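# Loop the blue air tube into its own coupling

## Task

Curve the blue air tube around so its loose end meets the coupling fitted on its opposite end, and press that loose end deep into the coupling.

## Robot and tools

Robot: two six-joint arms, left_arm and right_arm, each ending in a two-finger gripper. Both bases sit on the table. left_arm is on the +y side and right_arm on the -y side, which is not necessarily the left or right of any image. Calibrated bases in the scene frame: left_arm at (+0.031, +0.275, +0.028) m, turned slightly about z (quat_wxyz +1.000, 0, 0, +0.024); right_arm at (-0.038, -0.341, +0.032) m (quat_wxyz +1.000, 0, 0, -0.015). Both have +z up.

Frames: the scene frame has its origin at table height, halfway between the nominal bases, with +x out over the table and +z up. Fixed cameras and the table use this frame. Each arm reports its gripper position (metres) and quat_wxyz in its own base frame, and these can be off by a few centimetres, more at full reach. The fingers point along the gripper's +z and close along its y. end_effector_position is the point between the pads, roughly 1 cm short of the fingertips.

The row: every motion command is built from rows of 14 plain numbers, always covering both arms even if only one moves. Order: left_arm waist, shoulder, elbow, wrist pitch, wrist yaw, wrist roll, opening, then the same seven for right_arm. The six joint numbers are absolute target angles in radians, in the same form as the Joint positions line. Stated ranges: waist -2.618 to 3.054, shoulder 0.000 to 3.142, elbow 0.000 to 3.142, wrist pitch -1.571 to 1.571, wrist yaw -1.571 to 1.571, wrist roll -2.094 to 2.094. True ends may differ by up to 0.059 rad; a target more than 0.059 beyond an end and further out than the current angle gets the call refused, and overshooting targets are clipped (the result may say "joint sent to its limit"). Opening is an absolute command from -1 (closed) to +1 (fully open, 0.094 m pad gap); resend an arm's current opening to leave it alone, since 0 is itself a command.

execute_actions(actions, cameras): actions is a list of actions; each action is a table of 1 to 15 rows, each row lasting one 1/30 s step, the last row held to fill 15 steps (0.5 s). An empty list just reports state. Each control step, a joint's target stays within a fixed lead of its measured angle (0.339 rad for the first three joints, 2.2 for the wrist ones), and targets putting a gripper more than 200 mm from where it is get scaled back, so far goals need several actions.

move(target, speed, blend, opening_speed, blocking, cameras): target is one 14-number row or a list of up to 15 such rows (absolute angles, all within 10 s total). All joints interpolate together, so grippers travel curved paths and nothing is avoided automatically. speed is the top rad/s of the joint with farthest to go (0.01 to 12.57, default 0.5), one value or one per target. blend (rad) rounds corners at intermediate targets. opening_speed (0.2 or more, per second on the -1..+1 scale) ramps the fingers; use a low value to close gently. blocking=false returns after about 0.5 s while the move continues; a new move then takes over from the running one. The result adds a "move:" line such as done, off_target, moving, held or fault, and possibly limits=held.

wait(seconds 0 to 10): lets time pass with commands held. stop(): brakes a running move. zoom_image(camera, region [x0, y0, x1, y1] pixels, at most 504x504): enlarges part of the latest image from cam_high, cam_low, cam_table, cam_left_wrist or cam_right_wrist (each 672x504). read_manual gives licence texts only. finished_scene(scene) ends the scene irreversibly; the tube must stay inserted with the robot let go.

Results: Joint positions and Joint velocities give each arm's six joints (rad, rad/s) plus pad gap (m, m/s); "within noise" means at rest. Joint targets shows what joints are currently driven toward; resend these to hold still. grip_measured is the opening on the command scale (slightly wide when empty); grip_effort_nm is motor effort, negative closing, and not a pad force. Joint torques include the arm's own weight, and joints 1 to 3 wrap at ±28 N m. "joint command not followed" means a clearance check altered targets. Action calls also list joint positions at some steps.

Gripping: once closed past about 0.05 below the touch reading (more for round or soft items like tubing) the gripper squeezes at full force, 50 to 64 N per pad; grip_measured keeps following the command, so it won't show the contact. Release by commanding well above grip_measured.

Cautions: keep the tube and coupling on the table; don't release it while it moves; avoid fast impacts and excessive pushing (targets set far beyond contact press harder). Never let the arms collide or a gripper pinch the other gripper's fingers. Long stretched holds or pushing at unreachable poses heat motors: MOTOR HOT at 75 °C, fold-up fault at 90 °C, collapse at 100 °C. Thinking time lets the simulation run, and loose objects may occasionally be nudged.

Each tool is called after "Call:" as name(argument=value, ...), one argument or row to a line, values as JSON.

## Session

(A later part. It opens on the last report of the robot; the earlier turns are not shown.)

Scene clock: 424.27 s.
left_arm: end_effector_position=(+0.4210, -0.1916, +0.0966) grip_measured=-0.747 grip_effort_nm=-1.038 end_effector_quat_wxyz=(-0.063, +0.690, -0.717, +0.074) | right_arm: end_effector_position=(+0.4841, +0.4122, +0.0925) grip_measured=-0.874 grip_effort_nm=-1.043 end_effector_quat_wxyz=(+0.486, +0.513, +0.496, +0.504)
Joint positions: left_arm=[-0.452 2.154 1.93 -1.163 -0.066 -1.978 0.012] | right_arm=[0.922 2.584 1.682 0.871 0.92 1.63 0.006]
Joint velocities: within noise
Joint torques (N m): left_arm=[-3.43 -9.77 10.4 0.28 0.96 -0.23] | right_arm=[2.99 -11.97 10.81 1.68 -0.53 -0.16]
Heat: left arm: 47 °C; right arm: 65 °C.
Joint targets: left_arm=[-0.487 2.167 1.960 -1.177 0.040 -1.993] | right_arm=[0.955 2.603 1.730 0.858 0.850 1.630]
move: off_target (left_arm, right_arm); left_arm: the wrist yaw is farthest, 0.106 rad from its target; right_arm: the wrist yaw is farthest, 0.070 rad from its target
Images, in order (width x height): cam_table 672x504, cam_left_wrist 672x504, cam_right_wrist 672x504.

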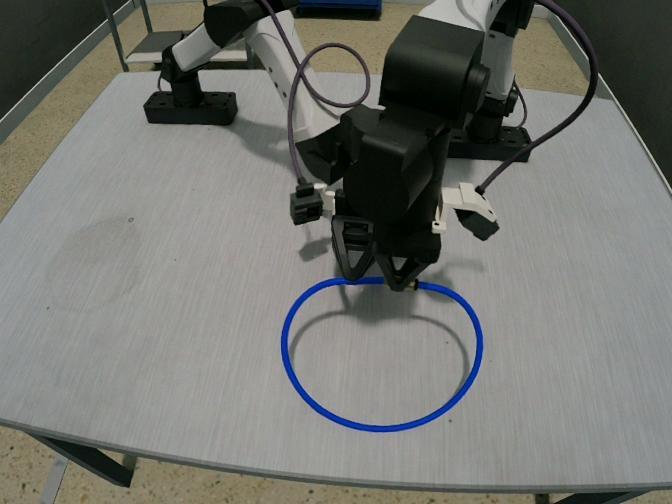

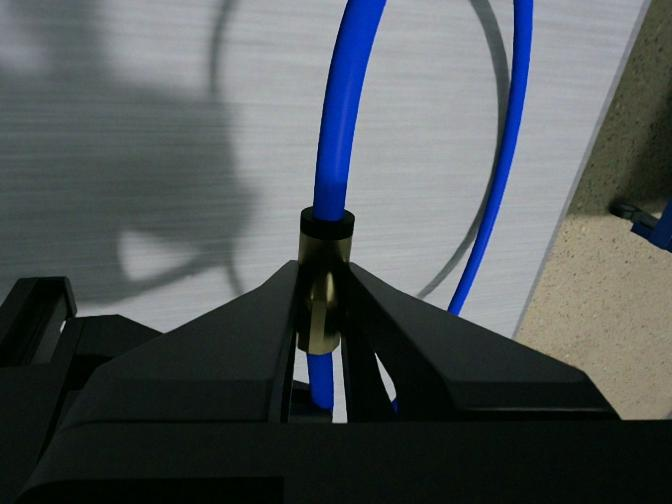

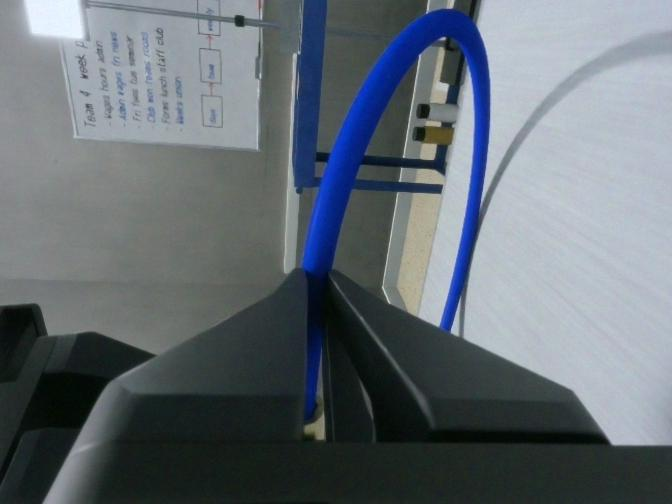

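Call:
move(
  target=[
    [-0.5,2.164,1.968,-1.16,0.07,-1.993,-1,0.975,2.603,1.735,0.855,0.84,1.63,-1],
    [-0.52,2.164,1.968,-1.15,0.10,-1.993,-1,0.995,2.61,1.75,0.845,0.82,1.63,-1],
  ],
  speed=0.15,
  cameras=["cam_left_wrist","cam_right_wrist","cam_table"],
)

Call:
zoom_image(
  camera="cam_left_wrist",
  region=[280, 320, 380, 420],
)

Call:
zoom_image(
  camera="cam_right_wrist",
  region=[280, 340, 380, 440],
)

Call:
zoom_image(
  camera="cam_table",
  region=[310, 250, 430, 310],
)

Scene clock: 433.43 s.
left_arm: end_effector_position=(+0.4179, -0.1914, +0.0960) grip_measured=-0.747 grip_effort_nm=-1.033 end_effector_quat_wxyz=(-0.058, +0.690, -0.718, +0.070) | right_arm: end_effector_position=(+0.4792, +0.4155, +0.0919) grip_measured=-0.874 grip_effort_nm=-1.043 end_effector_quat_wxyz=(+0.491, +0.517, +0.493, +0.498)
Joint positions: left_arm=[-0.452 2.154 1.93 -1.175 -0.06 -1.978 0.012] | right_arm=[0.937 2.591 1.696 0.859 0.952 1.63 0.006]
Joint velocities: within noise
Joint torques (N m): left_arm=[-6.87 -9.98 11.21 0.64 1.43 -0.25] | right_arm=[5.63 -11.88 11.23 1.64 -1.08 -0.16]
Heat: left arm: 45 °C; right arm: 67 °C.
Joint targets: left_arm=[-0.520 2.164 1.968 -1.150 0.100 -1.993] | right_arm=[0.995 2.610 1.750 0.845 0.820 1.630]
move: off_target (left_arm, right_arm); left_arm: the wrist yaw is farthest, 0.160 rad from its target; right_arm: the wrist yaw is farthest, 0.132 rad from its target
Images, in order (width x height): cam_table 672x504, cam_left_wrist 672x504, cam_right_wrist 672x504.

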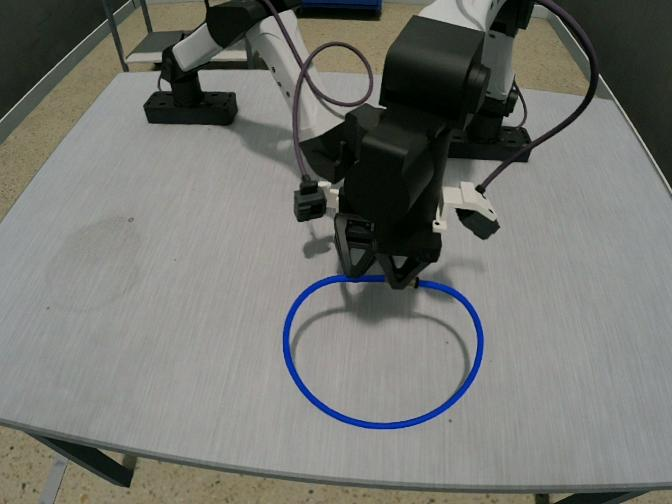

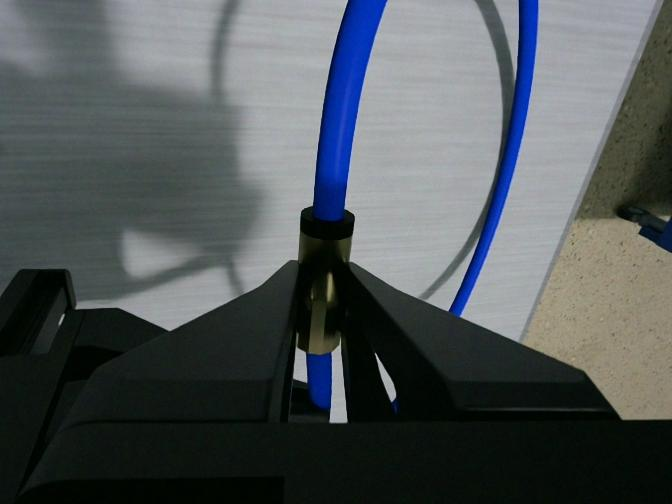

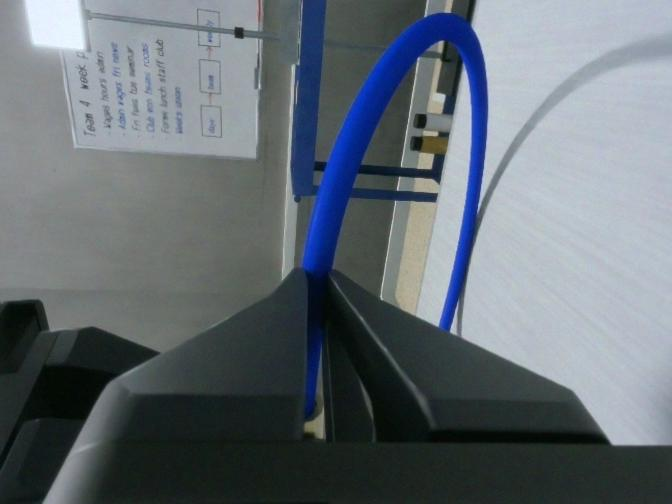

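Scaled by 5.040.

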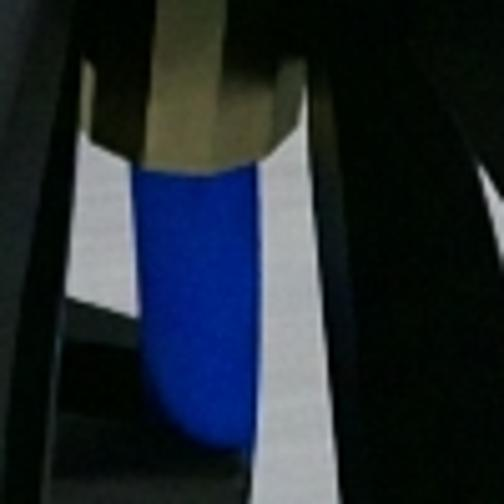

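Scaled by 5.040.

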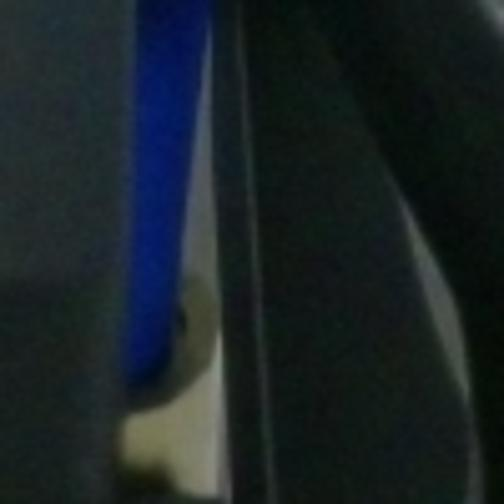

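Scaled by 4.200.

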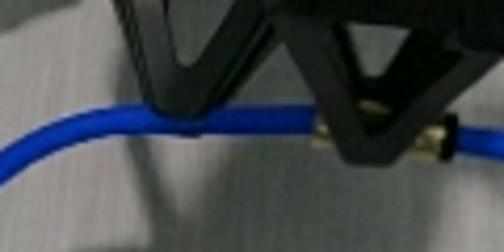

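Call:
move(
  target=[
    [-0.55,2.164,1.968,-1.14,0.17,-1.993,-1,1.015,2.627,1.79,0.823,0.77,1.63,-1],
  ],
  speed=0.1,
  cameras=["cam_left_wrist","cam_right_wrist","cam_table"],
)

Call:
zoom_image(
  camera="cam_left_wrist",
  region=[280, 320, 380, 420],
)

Call:
zoom_image(
  camera="cam_right_wrist",
  region=[280, 340, 380, 440],
)

Call:
zoom_image(
  camera="cam_table",
  region=[310, 250, 430, 310],
)

Scene clock: 443.67 s.
left_arm: end_effector_position=(+0.4179, -0.1915, +0.0960) grip_measured=-0.747 grip_effort_nm=-1.038 end_effector_quat_wxyz=(-0.058, +0.690, -0.718, +0.070) | right_arm: end_effector_position=(+0.4804, +0.4182, +0.0917) grip_measured=-0.874 grip_effort_nm=-1.048 end_effector_quat_wxyz=(+0.495, +0.520, +0.490, +0.495)
Joint positions: left_arm=[-0.452 2.154 1.93 -1.175 -0.059 -1.978 0.012] | right_arm=[0.94 2.606 1.728 0.842 0.968 1.63 0.006]
Joint velocities: within noise
Joint torques (N m): left_arm=[-9.94 -10.04 11.14 0.7 2.07 -0.27] | right_arm=[6.84 -11.77 12.04 1.53 -1.64 -0.13]
Heat: left arm: 45 °C; right arm: 66 °C.
Joint targets: left_arm=[-0.550 2.164 1.968 -1.140 0.170 -1.993] | right_arm=[1.015 2.627 1.790 0.823 0.770 1.630]
move: off_target (left_arm, right_arm); left_arm: the wrist yaw is farthest, 0.229 rad from its target; right_arm: the wrist yaw is farthest, 0.198 rad from its target
Images, in order (width x height): cam_table 672x504, cam_left_wrist 672x504, cam_right_wrist 672x504.

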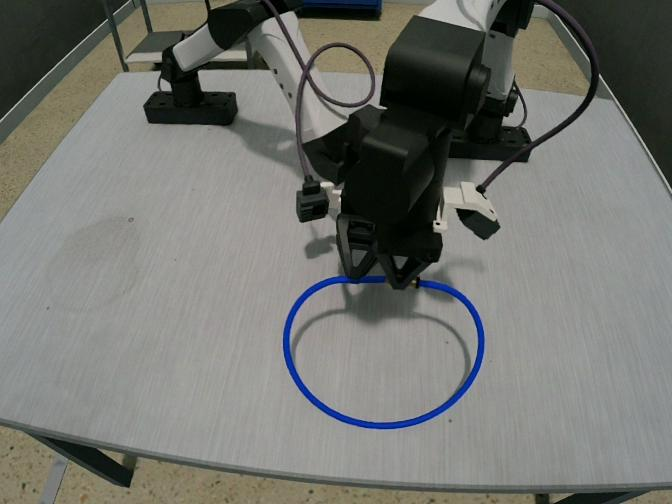

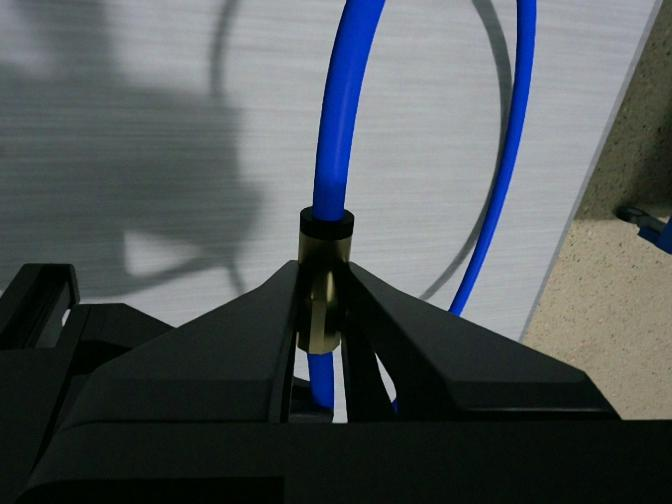

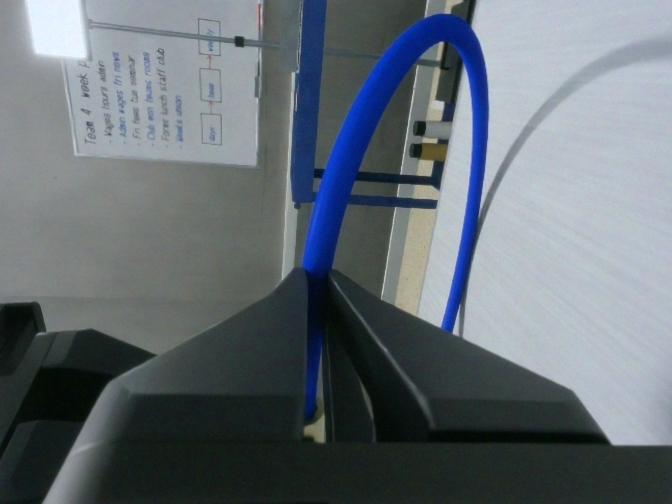

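Scaled by 5.040.

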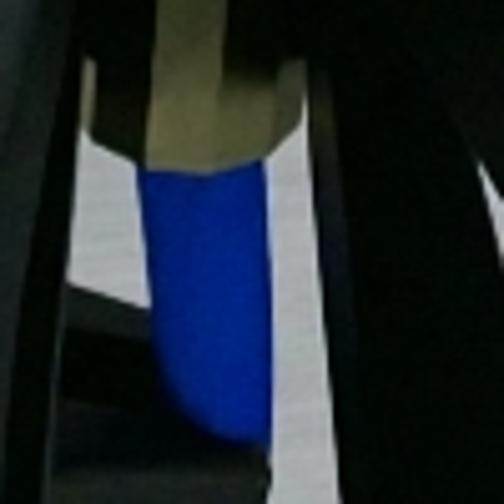

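Scaled by 5.040.

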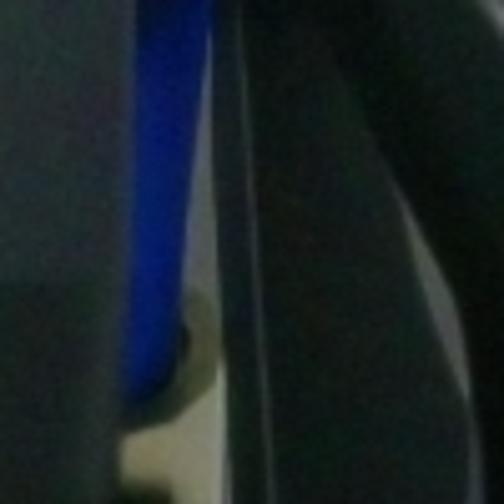

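Scaled by 4.200.

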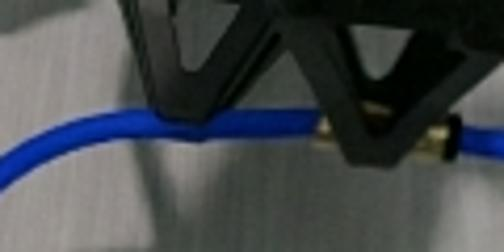

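Call:
move(
  target=[
    [-0.57,2.164,1.968,-1.13,0.22,-1.993,-1,1.045,2.632,1.80,0.82,0.74,1.63,-1],
    [-0.58,2.164,1.968,-1.13,0.24,-1.993,-1,1.065,2.645,1.83,0.80,0.70,1.63,-1],
  ],
  speed=0.1,
  cameras=["cam_left_wrist","cam_right_wrist","cam_table"],
)

Call:
zoom_image(
  camera="cam_left_wrist",
  region=[280, 320, 380, 420],
)

Call:
zoom_image(
  camera="cam_right_wrist",
  region=[280, 340, 380, 440],
)

Call:
zoom_image(
  camera="cam_table",
  region=[310, 250, 430, 310],
)

Scene clock: 451.27 s.
left_arm: end_effector_position=(+0.4140, -0.1895, +0.0953) grip_measured=-0.747 grip_effort_nm=-1.038 end_effector_quat_wxyz=(-0.056, +0.691, -0.718, +0.061) | right_arm: end_effector_position=(+0.4762, +0.4242, +0.0900) grip_measured=-0.874 grip_effort_nm=-1.048 end_effector_quat_wxyz=(+0.498, +0.522, +0.488, +0.491)
Joint positions: left_arm=[-0.453 2.154 1.93 -1.193 -0.062 -1.98 0.012] | right_arm=[0.956 2.623 1.759 0.823 0.997 1.632 0.006]
Joint velocities: within noise
Joint torques (N m): left_arm=[-12.96 -10 11.19 0.96 2.71 -0.24] | right_arm=[10.11 -11.85 12.81 1.47 -2.61 -0.13]
Heat: left arm: 44 °C; right arm: 67 °C.
Joint targets: left_arm=[-0.580 2.164 1.968 -1.130 0.240 -1.993] | right_arm=[1.065 2.645 1.830 0.800 0.700 1.630]
move: off_target (left_arm, right_arm); left_arm: the wrist yaw is farthest, 0.302 rad from its target; right_arm: the wrist yaw is farthest, 0.297 rad from its target
Images, in order (width x height): cam_table 672x504, cam_left_wrist 672x504, cam_right_wrist 672x504.

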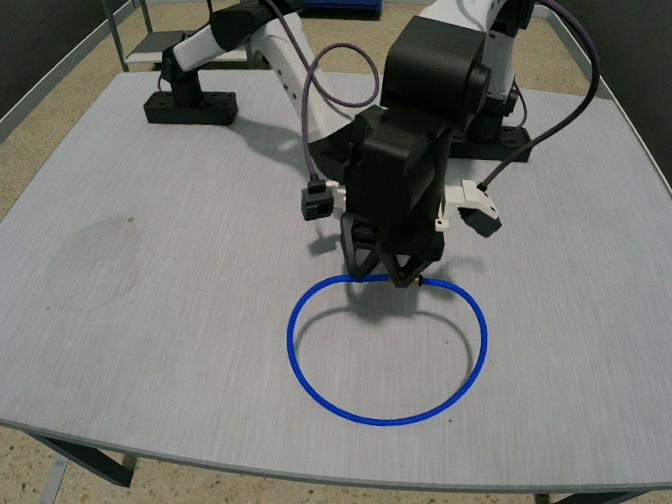

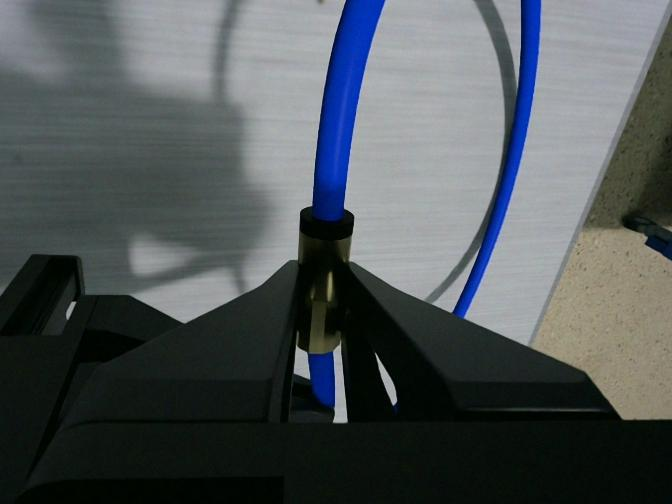

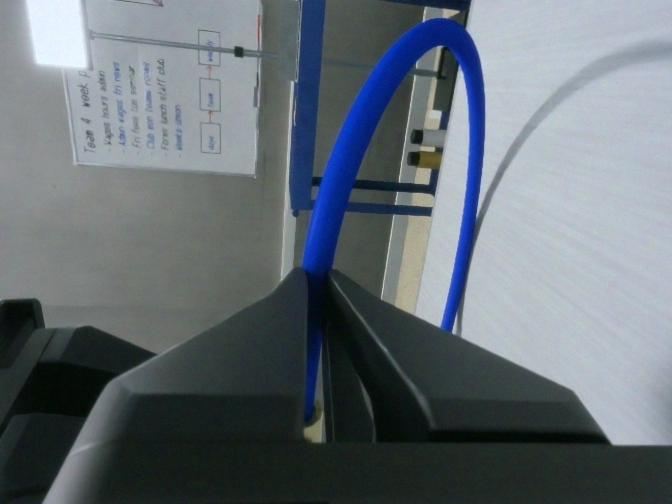

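Scaled by 5.040.

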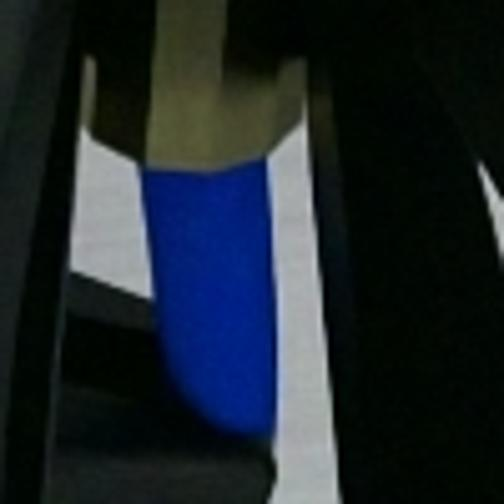

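Scaled by 5.040.

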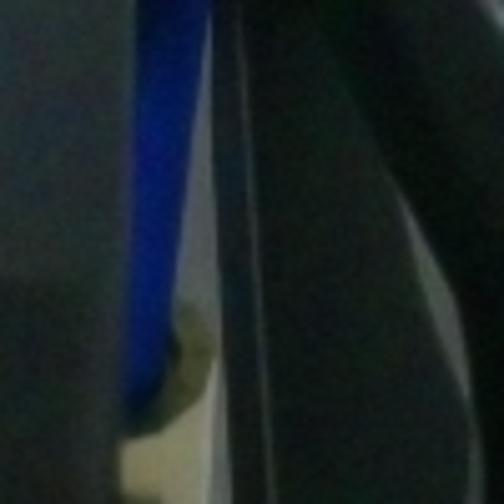

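Scaled by 4.200.

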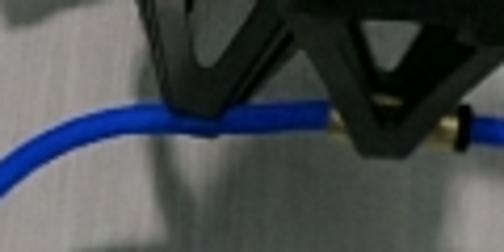

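Call:
move(
  target=[
    [-0.585,2.164,1.968,-1.13,0.24,-1.993,-1,1.075,2.64,1.82,0.845,0.72,1.63,-1],
    [-0.585,2.164,1.968,-1.13,0.24,-1.993,-1,1.085,2.64,1.815,0.845,0.72,1.60,-1],
    [-0.585,2.164,1.968,-1.13,0.24,-1.993,-1,1.085,2.645,1.835,0.835,0.72,1.65,-1],
  ],
  speed=0.15,
  cameras=["cam_left_wrist","cam_right_wrist","cam_table"],
)

Call:
zoom_image(
  camera="cam_left_wrist",
  region=[280, 320, 380, 420],
)

Call:
zoom_image(
  camera="cam_right_wrist",
  region=[280, 340, 380, 440],
)

Call:
zoom_image(
  camera="cam_table",
  region=[310, 250, 430, 310],
)

Scene clock: 466.57 s.
left_arm: end_effector_position=(+0.4083, -0.1899, +0.0944) grip_measured=-0.747 grip_effort_nm=-1.038 end_effector_quat_wxyz=(-0.050, +0.690, -0.721, +0.052) | right_arm: end_effector_position=(+0.4654, +0.4324, +0.0908) grip_measured=-0.874 grip_effort_nm=-1.048 end_effector_quat_wxyz=(+0.494, +0.525, +0.483, +0.497)
Joint positions: left_arm=[-0.458 2.154 1.93 -1.213 -0.058 -1.981 0.012] | right_arm=[0.981 2.624 1.76 0.828 1.02 1.646 0.006]
Joint velocities: within noise
Joint torques (N m): left_arm=[-12.96 -9.99 11.11 1.1 2.69 -0.19] | right_arm=[9.76 -12.04 13.18 1.78 -2.59 -0.18]
Heat: left arm: 44 °C; right arm: 69 °C.
Joint targets: left_arm=[-0.585 2.164 1.968 -1.130 0.240 -1.993] | right_arm=[1.085 2.645 1.835 0.835 0.720 1.650]
move: off_target (left_arm, right_arm); left_arm: the wrist yaw is farthest, 0.298 rad from its target; right_arm: the wrist yaw is farthest, 0.300 rad from its target
Images, in order (width x height): cam_table 672x504, cam_left_wrist 672x504, cam_right_wrist 672x504.

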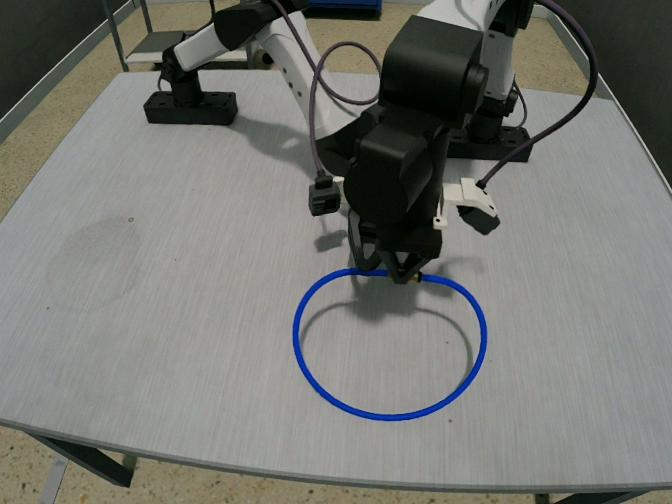

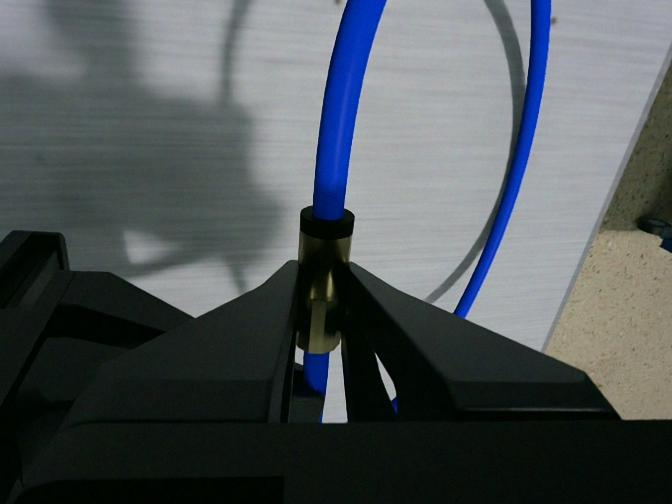

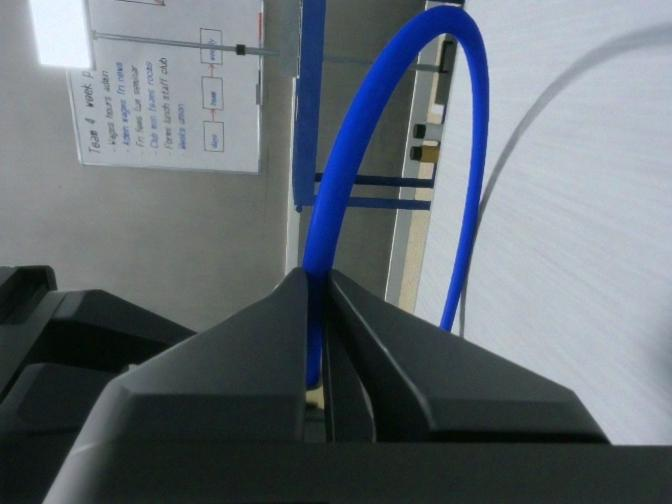

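Scaled by 5.040.

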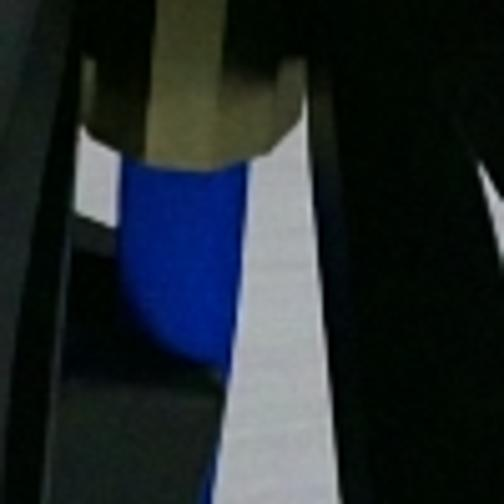

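Scaled by 5.040.

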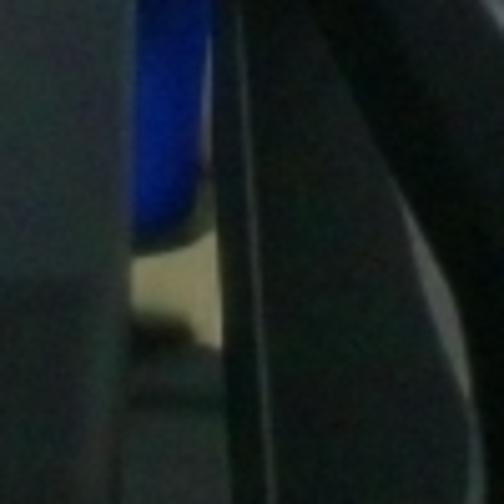

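Scaled by 4.200.

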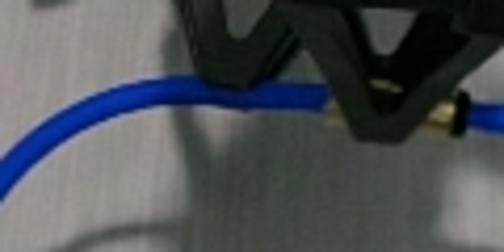

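Call:
move(
  target=[
    [-0.585,2.164,1.968,-1.13,0.24,-1.993,-1,1.075,2.665,1.88,0.805,0.72,1.635,-1],
  ],
  speed=0.12,
  cameras=["cam_left_wrist","cam_table"],
)

Call:
zoom_image(
  camera="cam_left_wrist",
  region=[280, 320, 380, 420],
)

Call:
zoom_image(
  camera="cam_table",
  region=[310, 250, 430, 310],
)

Scene clock: 476.90 s.
left_arm: end_effector_position=(+0.4103, -0.1877, +0.0947) grip_measured=-0.747 grip_effort_nm=-1.038 end_effector_quat_wxyz=(-0.059, +0.690, -0.720, +0.051) | right_arm: end_effector_position=(+0.4685, +0.4350, +0.0909) grip_measured=-0.874 grip_effort_nm=-1.043 end_effector_quat_wxyz=(+0.496, +0.529, +0.477, +0.496)
Joint positions: left_arm=[-0.458 2.154 1.93 -1.21 -0.075 -1.981 0.012] | right_arm=[0.981 2.647 1.803 0.816 1.033 1.647 0.006]
Joint velocities: within noise
Joint torques (N m): left_arm=[-12.92 -9.87 11.11 1.09 2.83 -0.21] | right_arm=[8.69 -12.37 13.44 1.61 -2.75 -0.28]
Heat: left arm: 44 °C; right arm: 68 °C.
Joint targets: left_arm=[-0.585 2.164 1.968 -1.130 0.240 -1.993] | right_arm=[1.075 2.665 1.880 0.805 0.720 1.635]
move: off_target (left_arm, right_arm); left_arm: the wrist yaw is farthest, 0.315 rad from its target; right_arm: the wrist yaw is farthest, 0.313 rad from its target
Images, in order (width x height): cam_table 672x504, cam_left_wrist 672x504.

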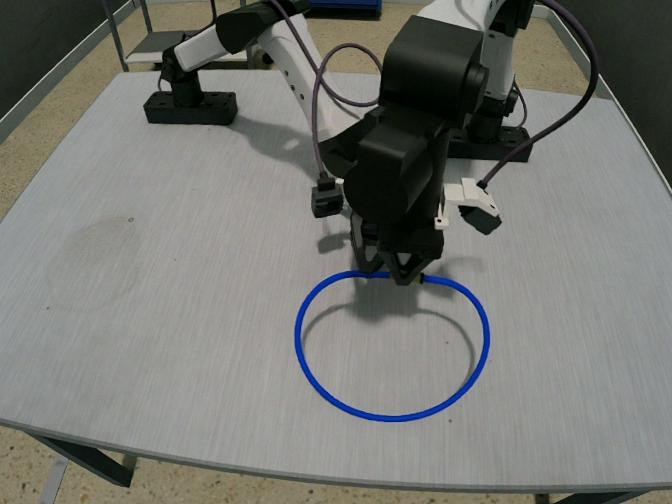

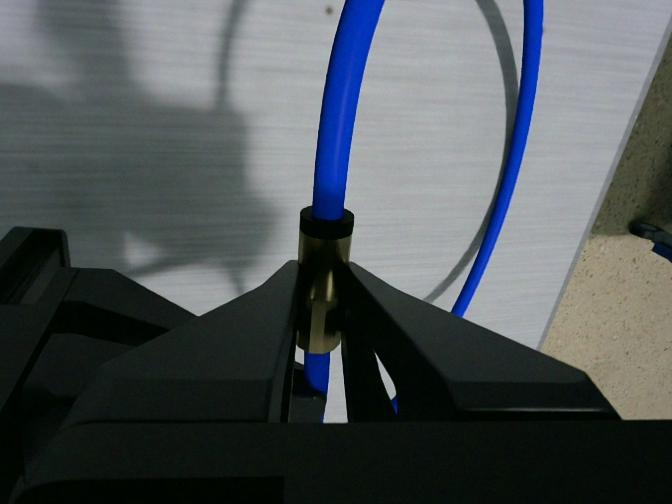

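Scaled by 5.040.

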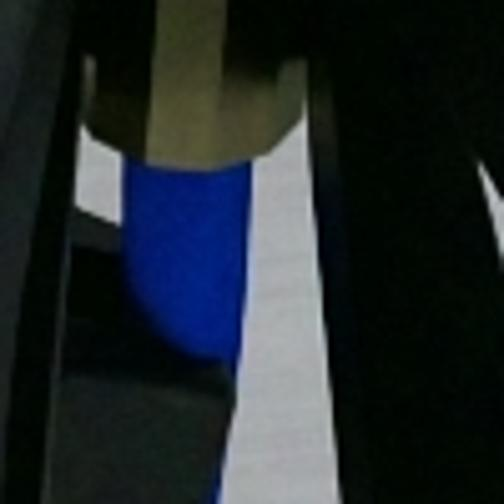

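Scaled by 4.200.

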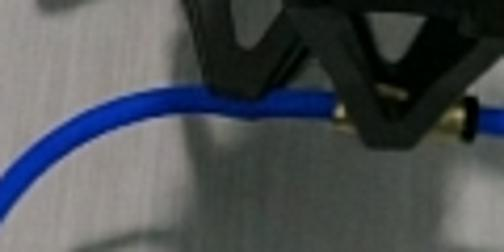

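Call:
move(
  target=[
    [-0.56,2.164,1.97,-1.13,0.14,-1.993,-1,1.06,2.66,1.87,0.805,0.9,1.66,-1],
    [-0.6,2.164,1.975,-1.13,0.26,-1.993,-1,1.085,2.68,1.92,0.79,0.70,1.62,-1],
  ],
  speed=0.15,
  cameras=["cam_left_wrist","cam_table","cam_right_wrist"],
)

Call:
zoom_image(
  camera="cam_left_wrist",
  region=[280, 320, 380, 420],
)

Call:
zoom_image(
  camera="cam_table",
  region=[310, 250, 430, 310],
)

Call:
zoom_image(
  camera="cam_right_wrist",
  region=[280, 340, 380, 440],
)

Scene clock: 490.27 s.
left_arm: end_effector_position=(+0.4113, -0.1906, +0.0951) grip_measured=-0.747 grip_effort_nm=-1.033 end_effector_quat_wxyz=(-0.066, +0.686, -0.722, +0.053) | right_arm: end_effector_position=(+0.4694, +0.4337, +0.0916) grip_measured=-0.874 grip_effort_nm=-1.048 end_effector_quat_wxyz=(+0.506, +0.536, +0.468, +0.487)
Joint positions: left_arm=[-0.468 2.154 1.93 -1.201 -0.089 -1.981 0.012] | right_arm=[0.984 2.663 1.838 0.797 1.071 1.643 0.006]
Joint velocities: within noise
Joint torques (N m): left_arm=[-13.37 -10.13 11.69 1.03 3.14 -0.24] | right_arm=[9.48 -12.68 13.86 1.55 -3.25 -0.38]
Heat: left arm: 44 °C; right arm: 69 °C.
Joint targets: left_arm=[-0.600 2.164 1.975 -1.130 0.260 -1.993] | right_arm=[1.085 2.680 1.920 0.790 0.700 1.620]
move: off_target (left_arm, right_arm); left_arm: the wrist yaw is farthest, 0.349 rad from its target; right_arm: the wrist yaw is farthest, 0.371 rad from its target
Images, in order (width x height): cam_table 672x504, cam_left_wrist 672x504, cam_right_wrist 672x504.

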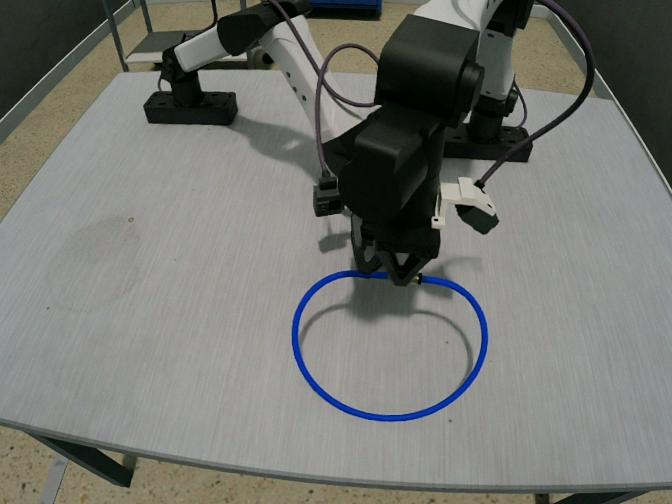

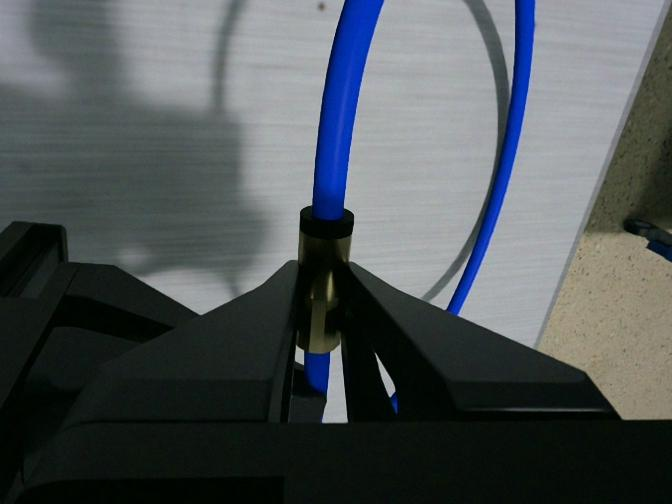

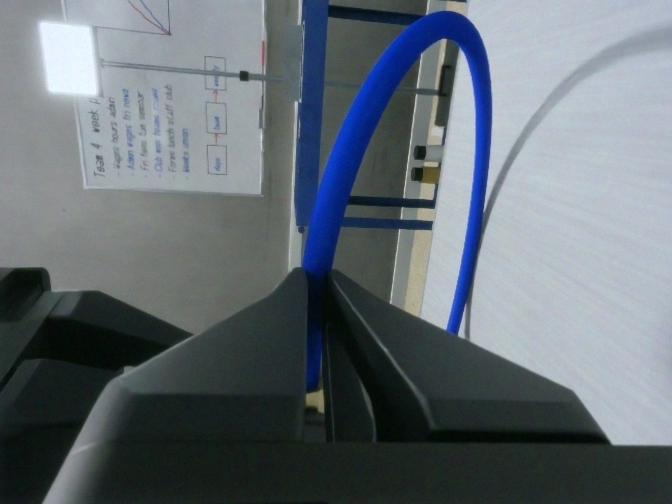

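Scaled by 5.040.

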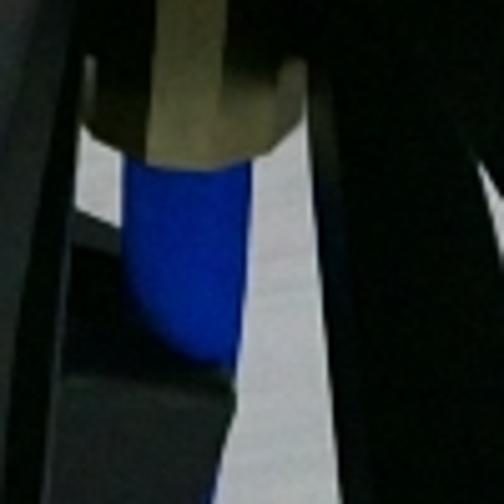

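Scaled by 4.200.

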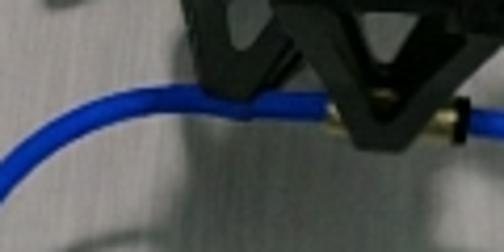

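Scaled by 5.040.

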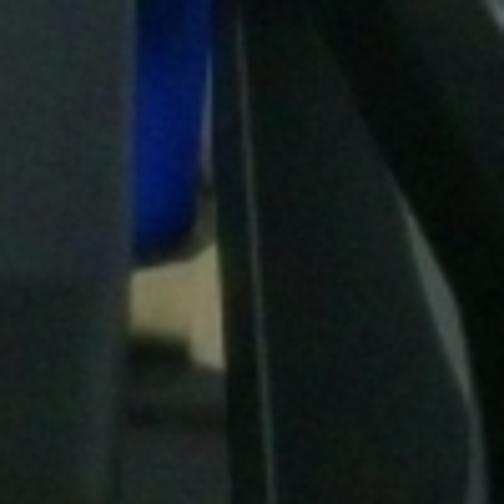

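Call:
move(
  target=[
    [-0.465,2.167,1.965,-1.205,-0.08,-1.985,-1,0.986,2.67,1.86,0.797,1.05,1.643,-1],
    [-0.465,2.196,1.782,-0.99,-0.08,-1.985,-1,0.986,2.815,1.89,0.905,1.05,1.643,-1],
  ],
  speed=0.15,
  cameras=["cam_left_wrist","cam_table","cam_right_wrist"],
)

Call:
zoom_image(
  camera="cam_left_wrist",
  region=[280, 320, 380, 420],
)

Call:
zoom_image(
  camera="cam_table",
  region=[310, 250, 430, 310],
)

Scene clock: 501.77 s.
left_arm: end_effector_position=(+0.4155, -0.1832, +0.0464) grip_measured=-0.747 grip_effort_nm=-1.038 end_effector_quat_wxyz=(-0.074, +0.690, -0.719, +0.042) | right_arm: end_effector_position=(+0.4698, +0.4292, +0.0394) grip_measured=-0.874 grip_effort_nm=-1.048 end_effector_quat_wxyz=(+0.508, +0.538, +0.465, +0.486)
Joint positions: left_arm=[-0.457 2.188 1.791 -1.043 -0.111 -1.979 0.012] | right_arm=[0.98 2.791 1.86 0.907 1.074 1.642 0.006]
Joint velocities: within noise
Joint torques (N m): left_arm=[-0.65 -10.26 6.42 0.82 0.24 -0.16] | right_arm=[0.81 -12.21 9.02 1.65 -0.14 -0.12]
Heat: left arm: 44 °C; right arm: 68 °C.
Joint targets: left_arm=[-0.465 2.196 1.782 -0.990 -0.080 -1.985] | right_arm=[0.986 2.815 1.890 0.905 1.050 1.643]
move: off_target (left_arm); left_arm: the wrist pitch is farthest, 0.053 rad from its target
Images, in order (width x height): cam_table 672x504, cam_left_wrist 672x504, cam_right_wrist 672x504.

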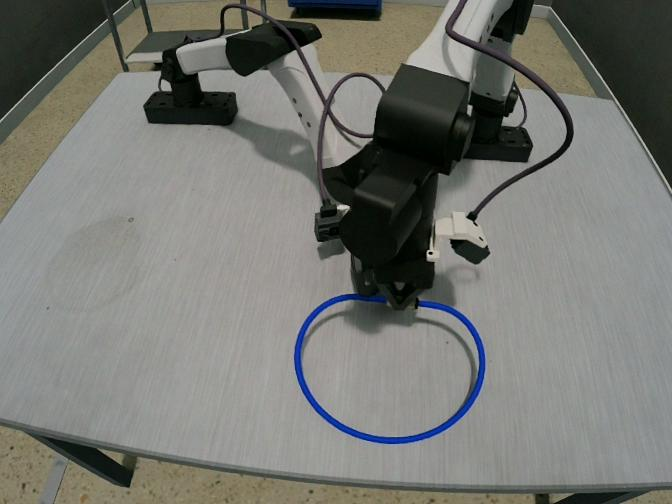

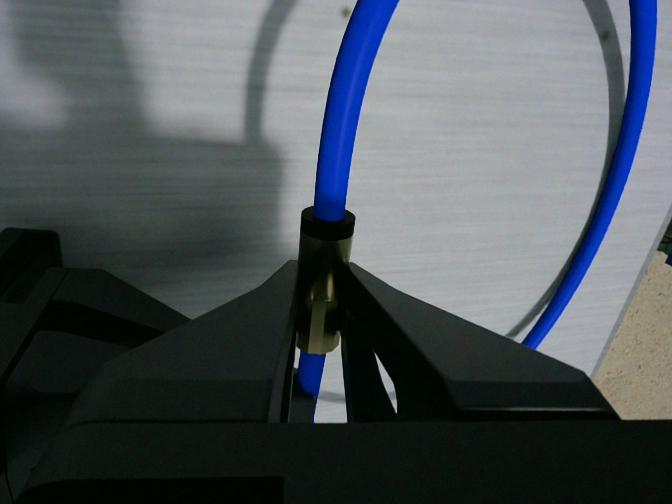

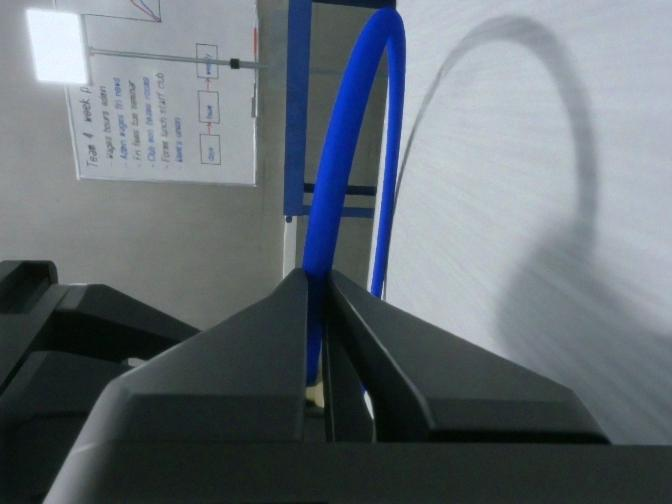

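Scaled by 5.040.

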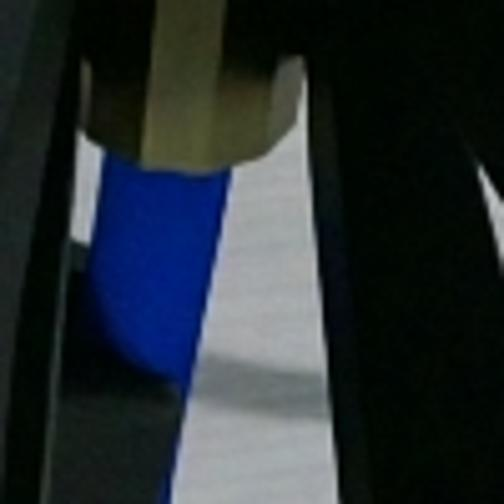

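Scaled by 4.200.

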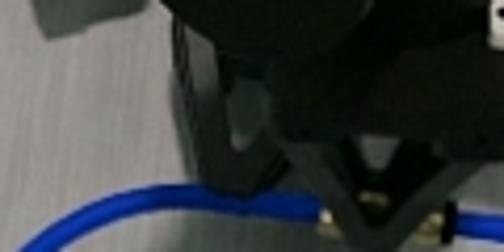

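Call:
move(
  target=[
    [-0.46,2.19,1.782,-1.03,-0.11,-1.985,-1,0.983,2.808,1.885,0.907,1.07,1.643,-0.45],
    [-0.46,2.19,1.782,-1.03,-0.11,-1.985,-1,1.065,2.735,1.69,1.015,1.14,1.63,-0.45],
    [-0.46,2.19,1.782,-1.03,-0.11,-1.985,-1,1.155,2.68,1.55,1.095,1.22,1.63,-0.45],
    [-0.46,2.19,1.782,-1.03,-0.11,-1.985,-1,1.2,2.3,1.35,1.0,1.2,1.61,-0.45],
    [-0.46,2.19,1.782,-1.03,-0.11,-1.985,-1,0.8,1.7,1.2,0.6,0.5,1.5,-0.45],
  ],
  speed=[0.2,0.2,0.2,0.5,0.7],
  opening_speed=0.4,
  cameras=["cam_left_wrist","cam_table","cam_right_wrist"],
)

Call:
zoom_image(
  camera="cam_left_wrist",
  region=[260, 300, 420, 420],
)

Scene clock: 521.37 s.
left_arm: end_effector_position=(+0.4144, -0.1836, +0.0463) grip_measured=-0.747 grip_effort_nm=-1.033 end_effector_quat_wxyz=(-0.073, +0.689, -0.720, +0.040) | right_arm: end_effector_position=(+0.4268, +0.3182, +0.3304) grip_measured=-0.451 grip_effort_nm=0.066 end_effector_quat_wxyz=(+0.444, +0.402, +0.543, +0.588)
Joint positions: left_arm=[-0.459 2.188 1.791 -1.047 -0.11 -1.979 0.012] | right_arm=[0.799 1.721 1.215 0.606 0.511 1.512 0.026]
Joint velocities: within noise
Joint torques (N m): left_arm=[-0.05 -10.84 6.6 0.51 -0.02 -0.14] | right_arm=[0.24 -10.55 6.43 1.85 -0.05 -0.29]
Heat: left arm: 43 °C; right arm: 72 °C.
Joint targets: left_arm=[-0.460 2.190 1.782 -1.030 -0.110 -1.985] | right_arm=[0.800 1.700 1.200 0.600 0.500 1.500]
move: done
Images, in order (width x height): cam_table 672x504, cam_left_wrist 672x504, cam_right_wrist 672x504.

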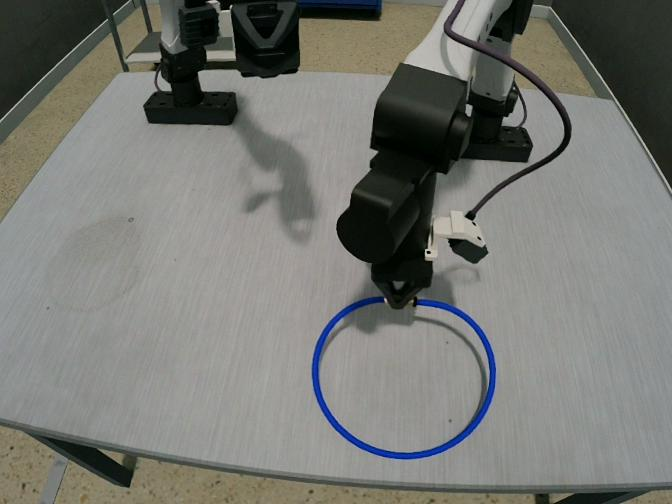

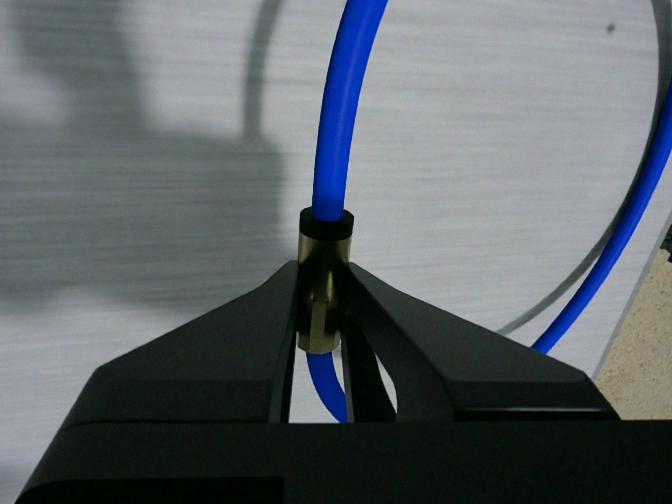

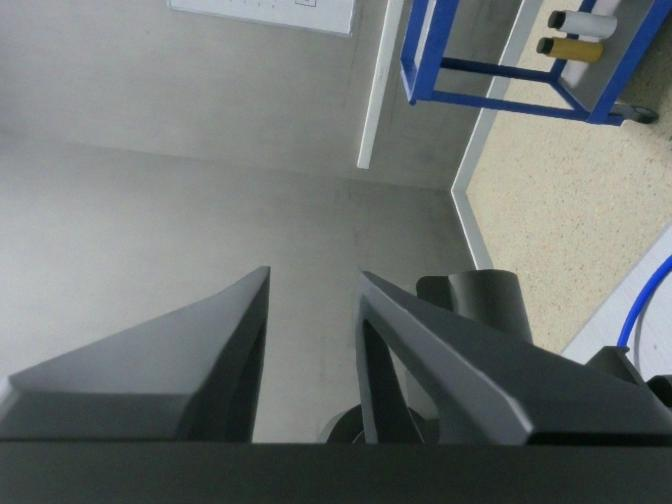

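Scaled by 3.150.

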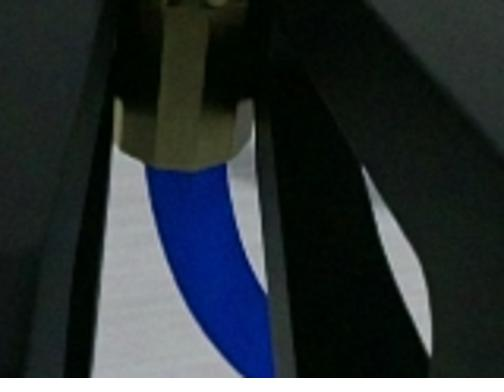

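Call:
move(
  target=[
    [-0.458,2.262,1.612,-0.78,-0.11,-1.985,-1,0.8,1.7,1.2,0.6,0.5,1.5,-0.45],
    [-0.458,2.268,1.598,-0.765,-0.11,-1.985,-1,0.8,1.7,1.2,0.6,0.5,1.5,-0.45],
  ],
  speed=0.15,
  cameras=["cam_left_wrist","cam_low"],
)

Scene clock: 529.83 s.
left_arm: end_effector_position=(+0.4212, -0.1869, -0.0115) grip_measured=-0.747 grip_effort_nm=-1.033 end_effector_quat_wxyz=(-0.081, +0.689, -0.718, +0.060) | right_arm: end_effector_position=(+0.4267, +0.3185, +0.3300) grip_measured=-0.451 grip_effort_nm=0.066 end_effector_quat_wxyz=(+0.444, +0.402, +0.544, +0.588)
Joint positions: left_arm=[-0.459 2.24 1.632 -0.794 -0.11 -1.979 0.012] | right_arm=[0.799 1.721 1.215 0.604 0.509 1.512 0.026]
Joint velocities: within noise
Joint torques (N m): left_arm=[0.2 -8.95 3.84 0.67 -0.06 -0.15] | right_arm=[0.23 -10.36 6.45 1.85 -0.03 -0.28]
Heat: left arm: 43 °C; right arm: 70 °C.
Joint targets: left_arm=[-0.458 2.268 1.598 -0.765 -0.110 -1.985] | right_arm=[0.800 1.700 1.200 0.600 0.500 1.500]
move: done
Images, in order (width x height): cam_low 672x504, cam_left_wrist 672x504.

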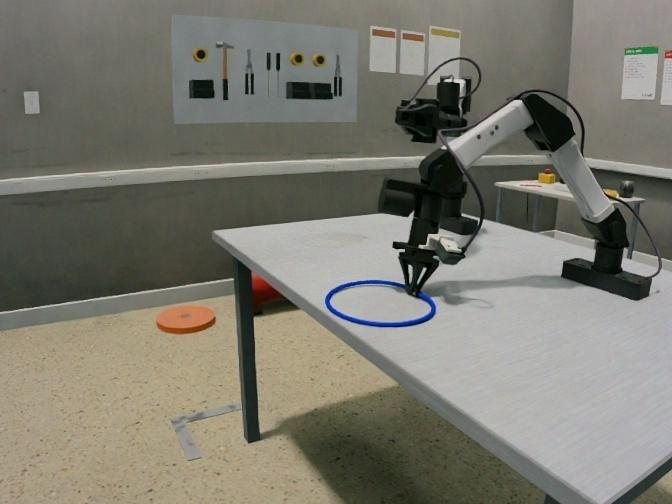

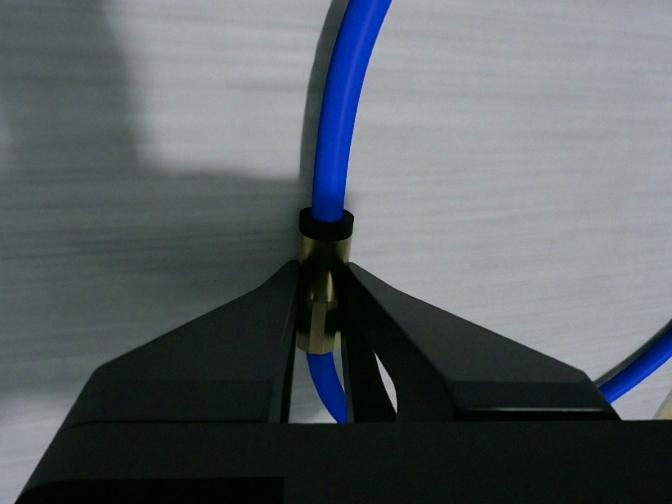

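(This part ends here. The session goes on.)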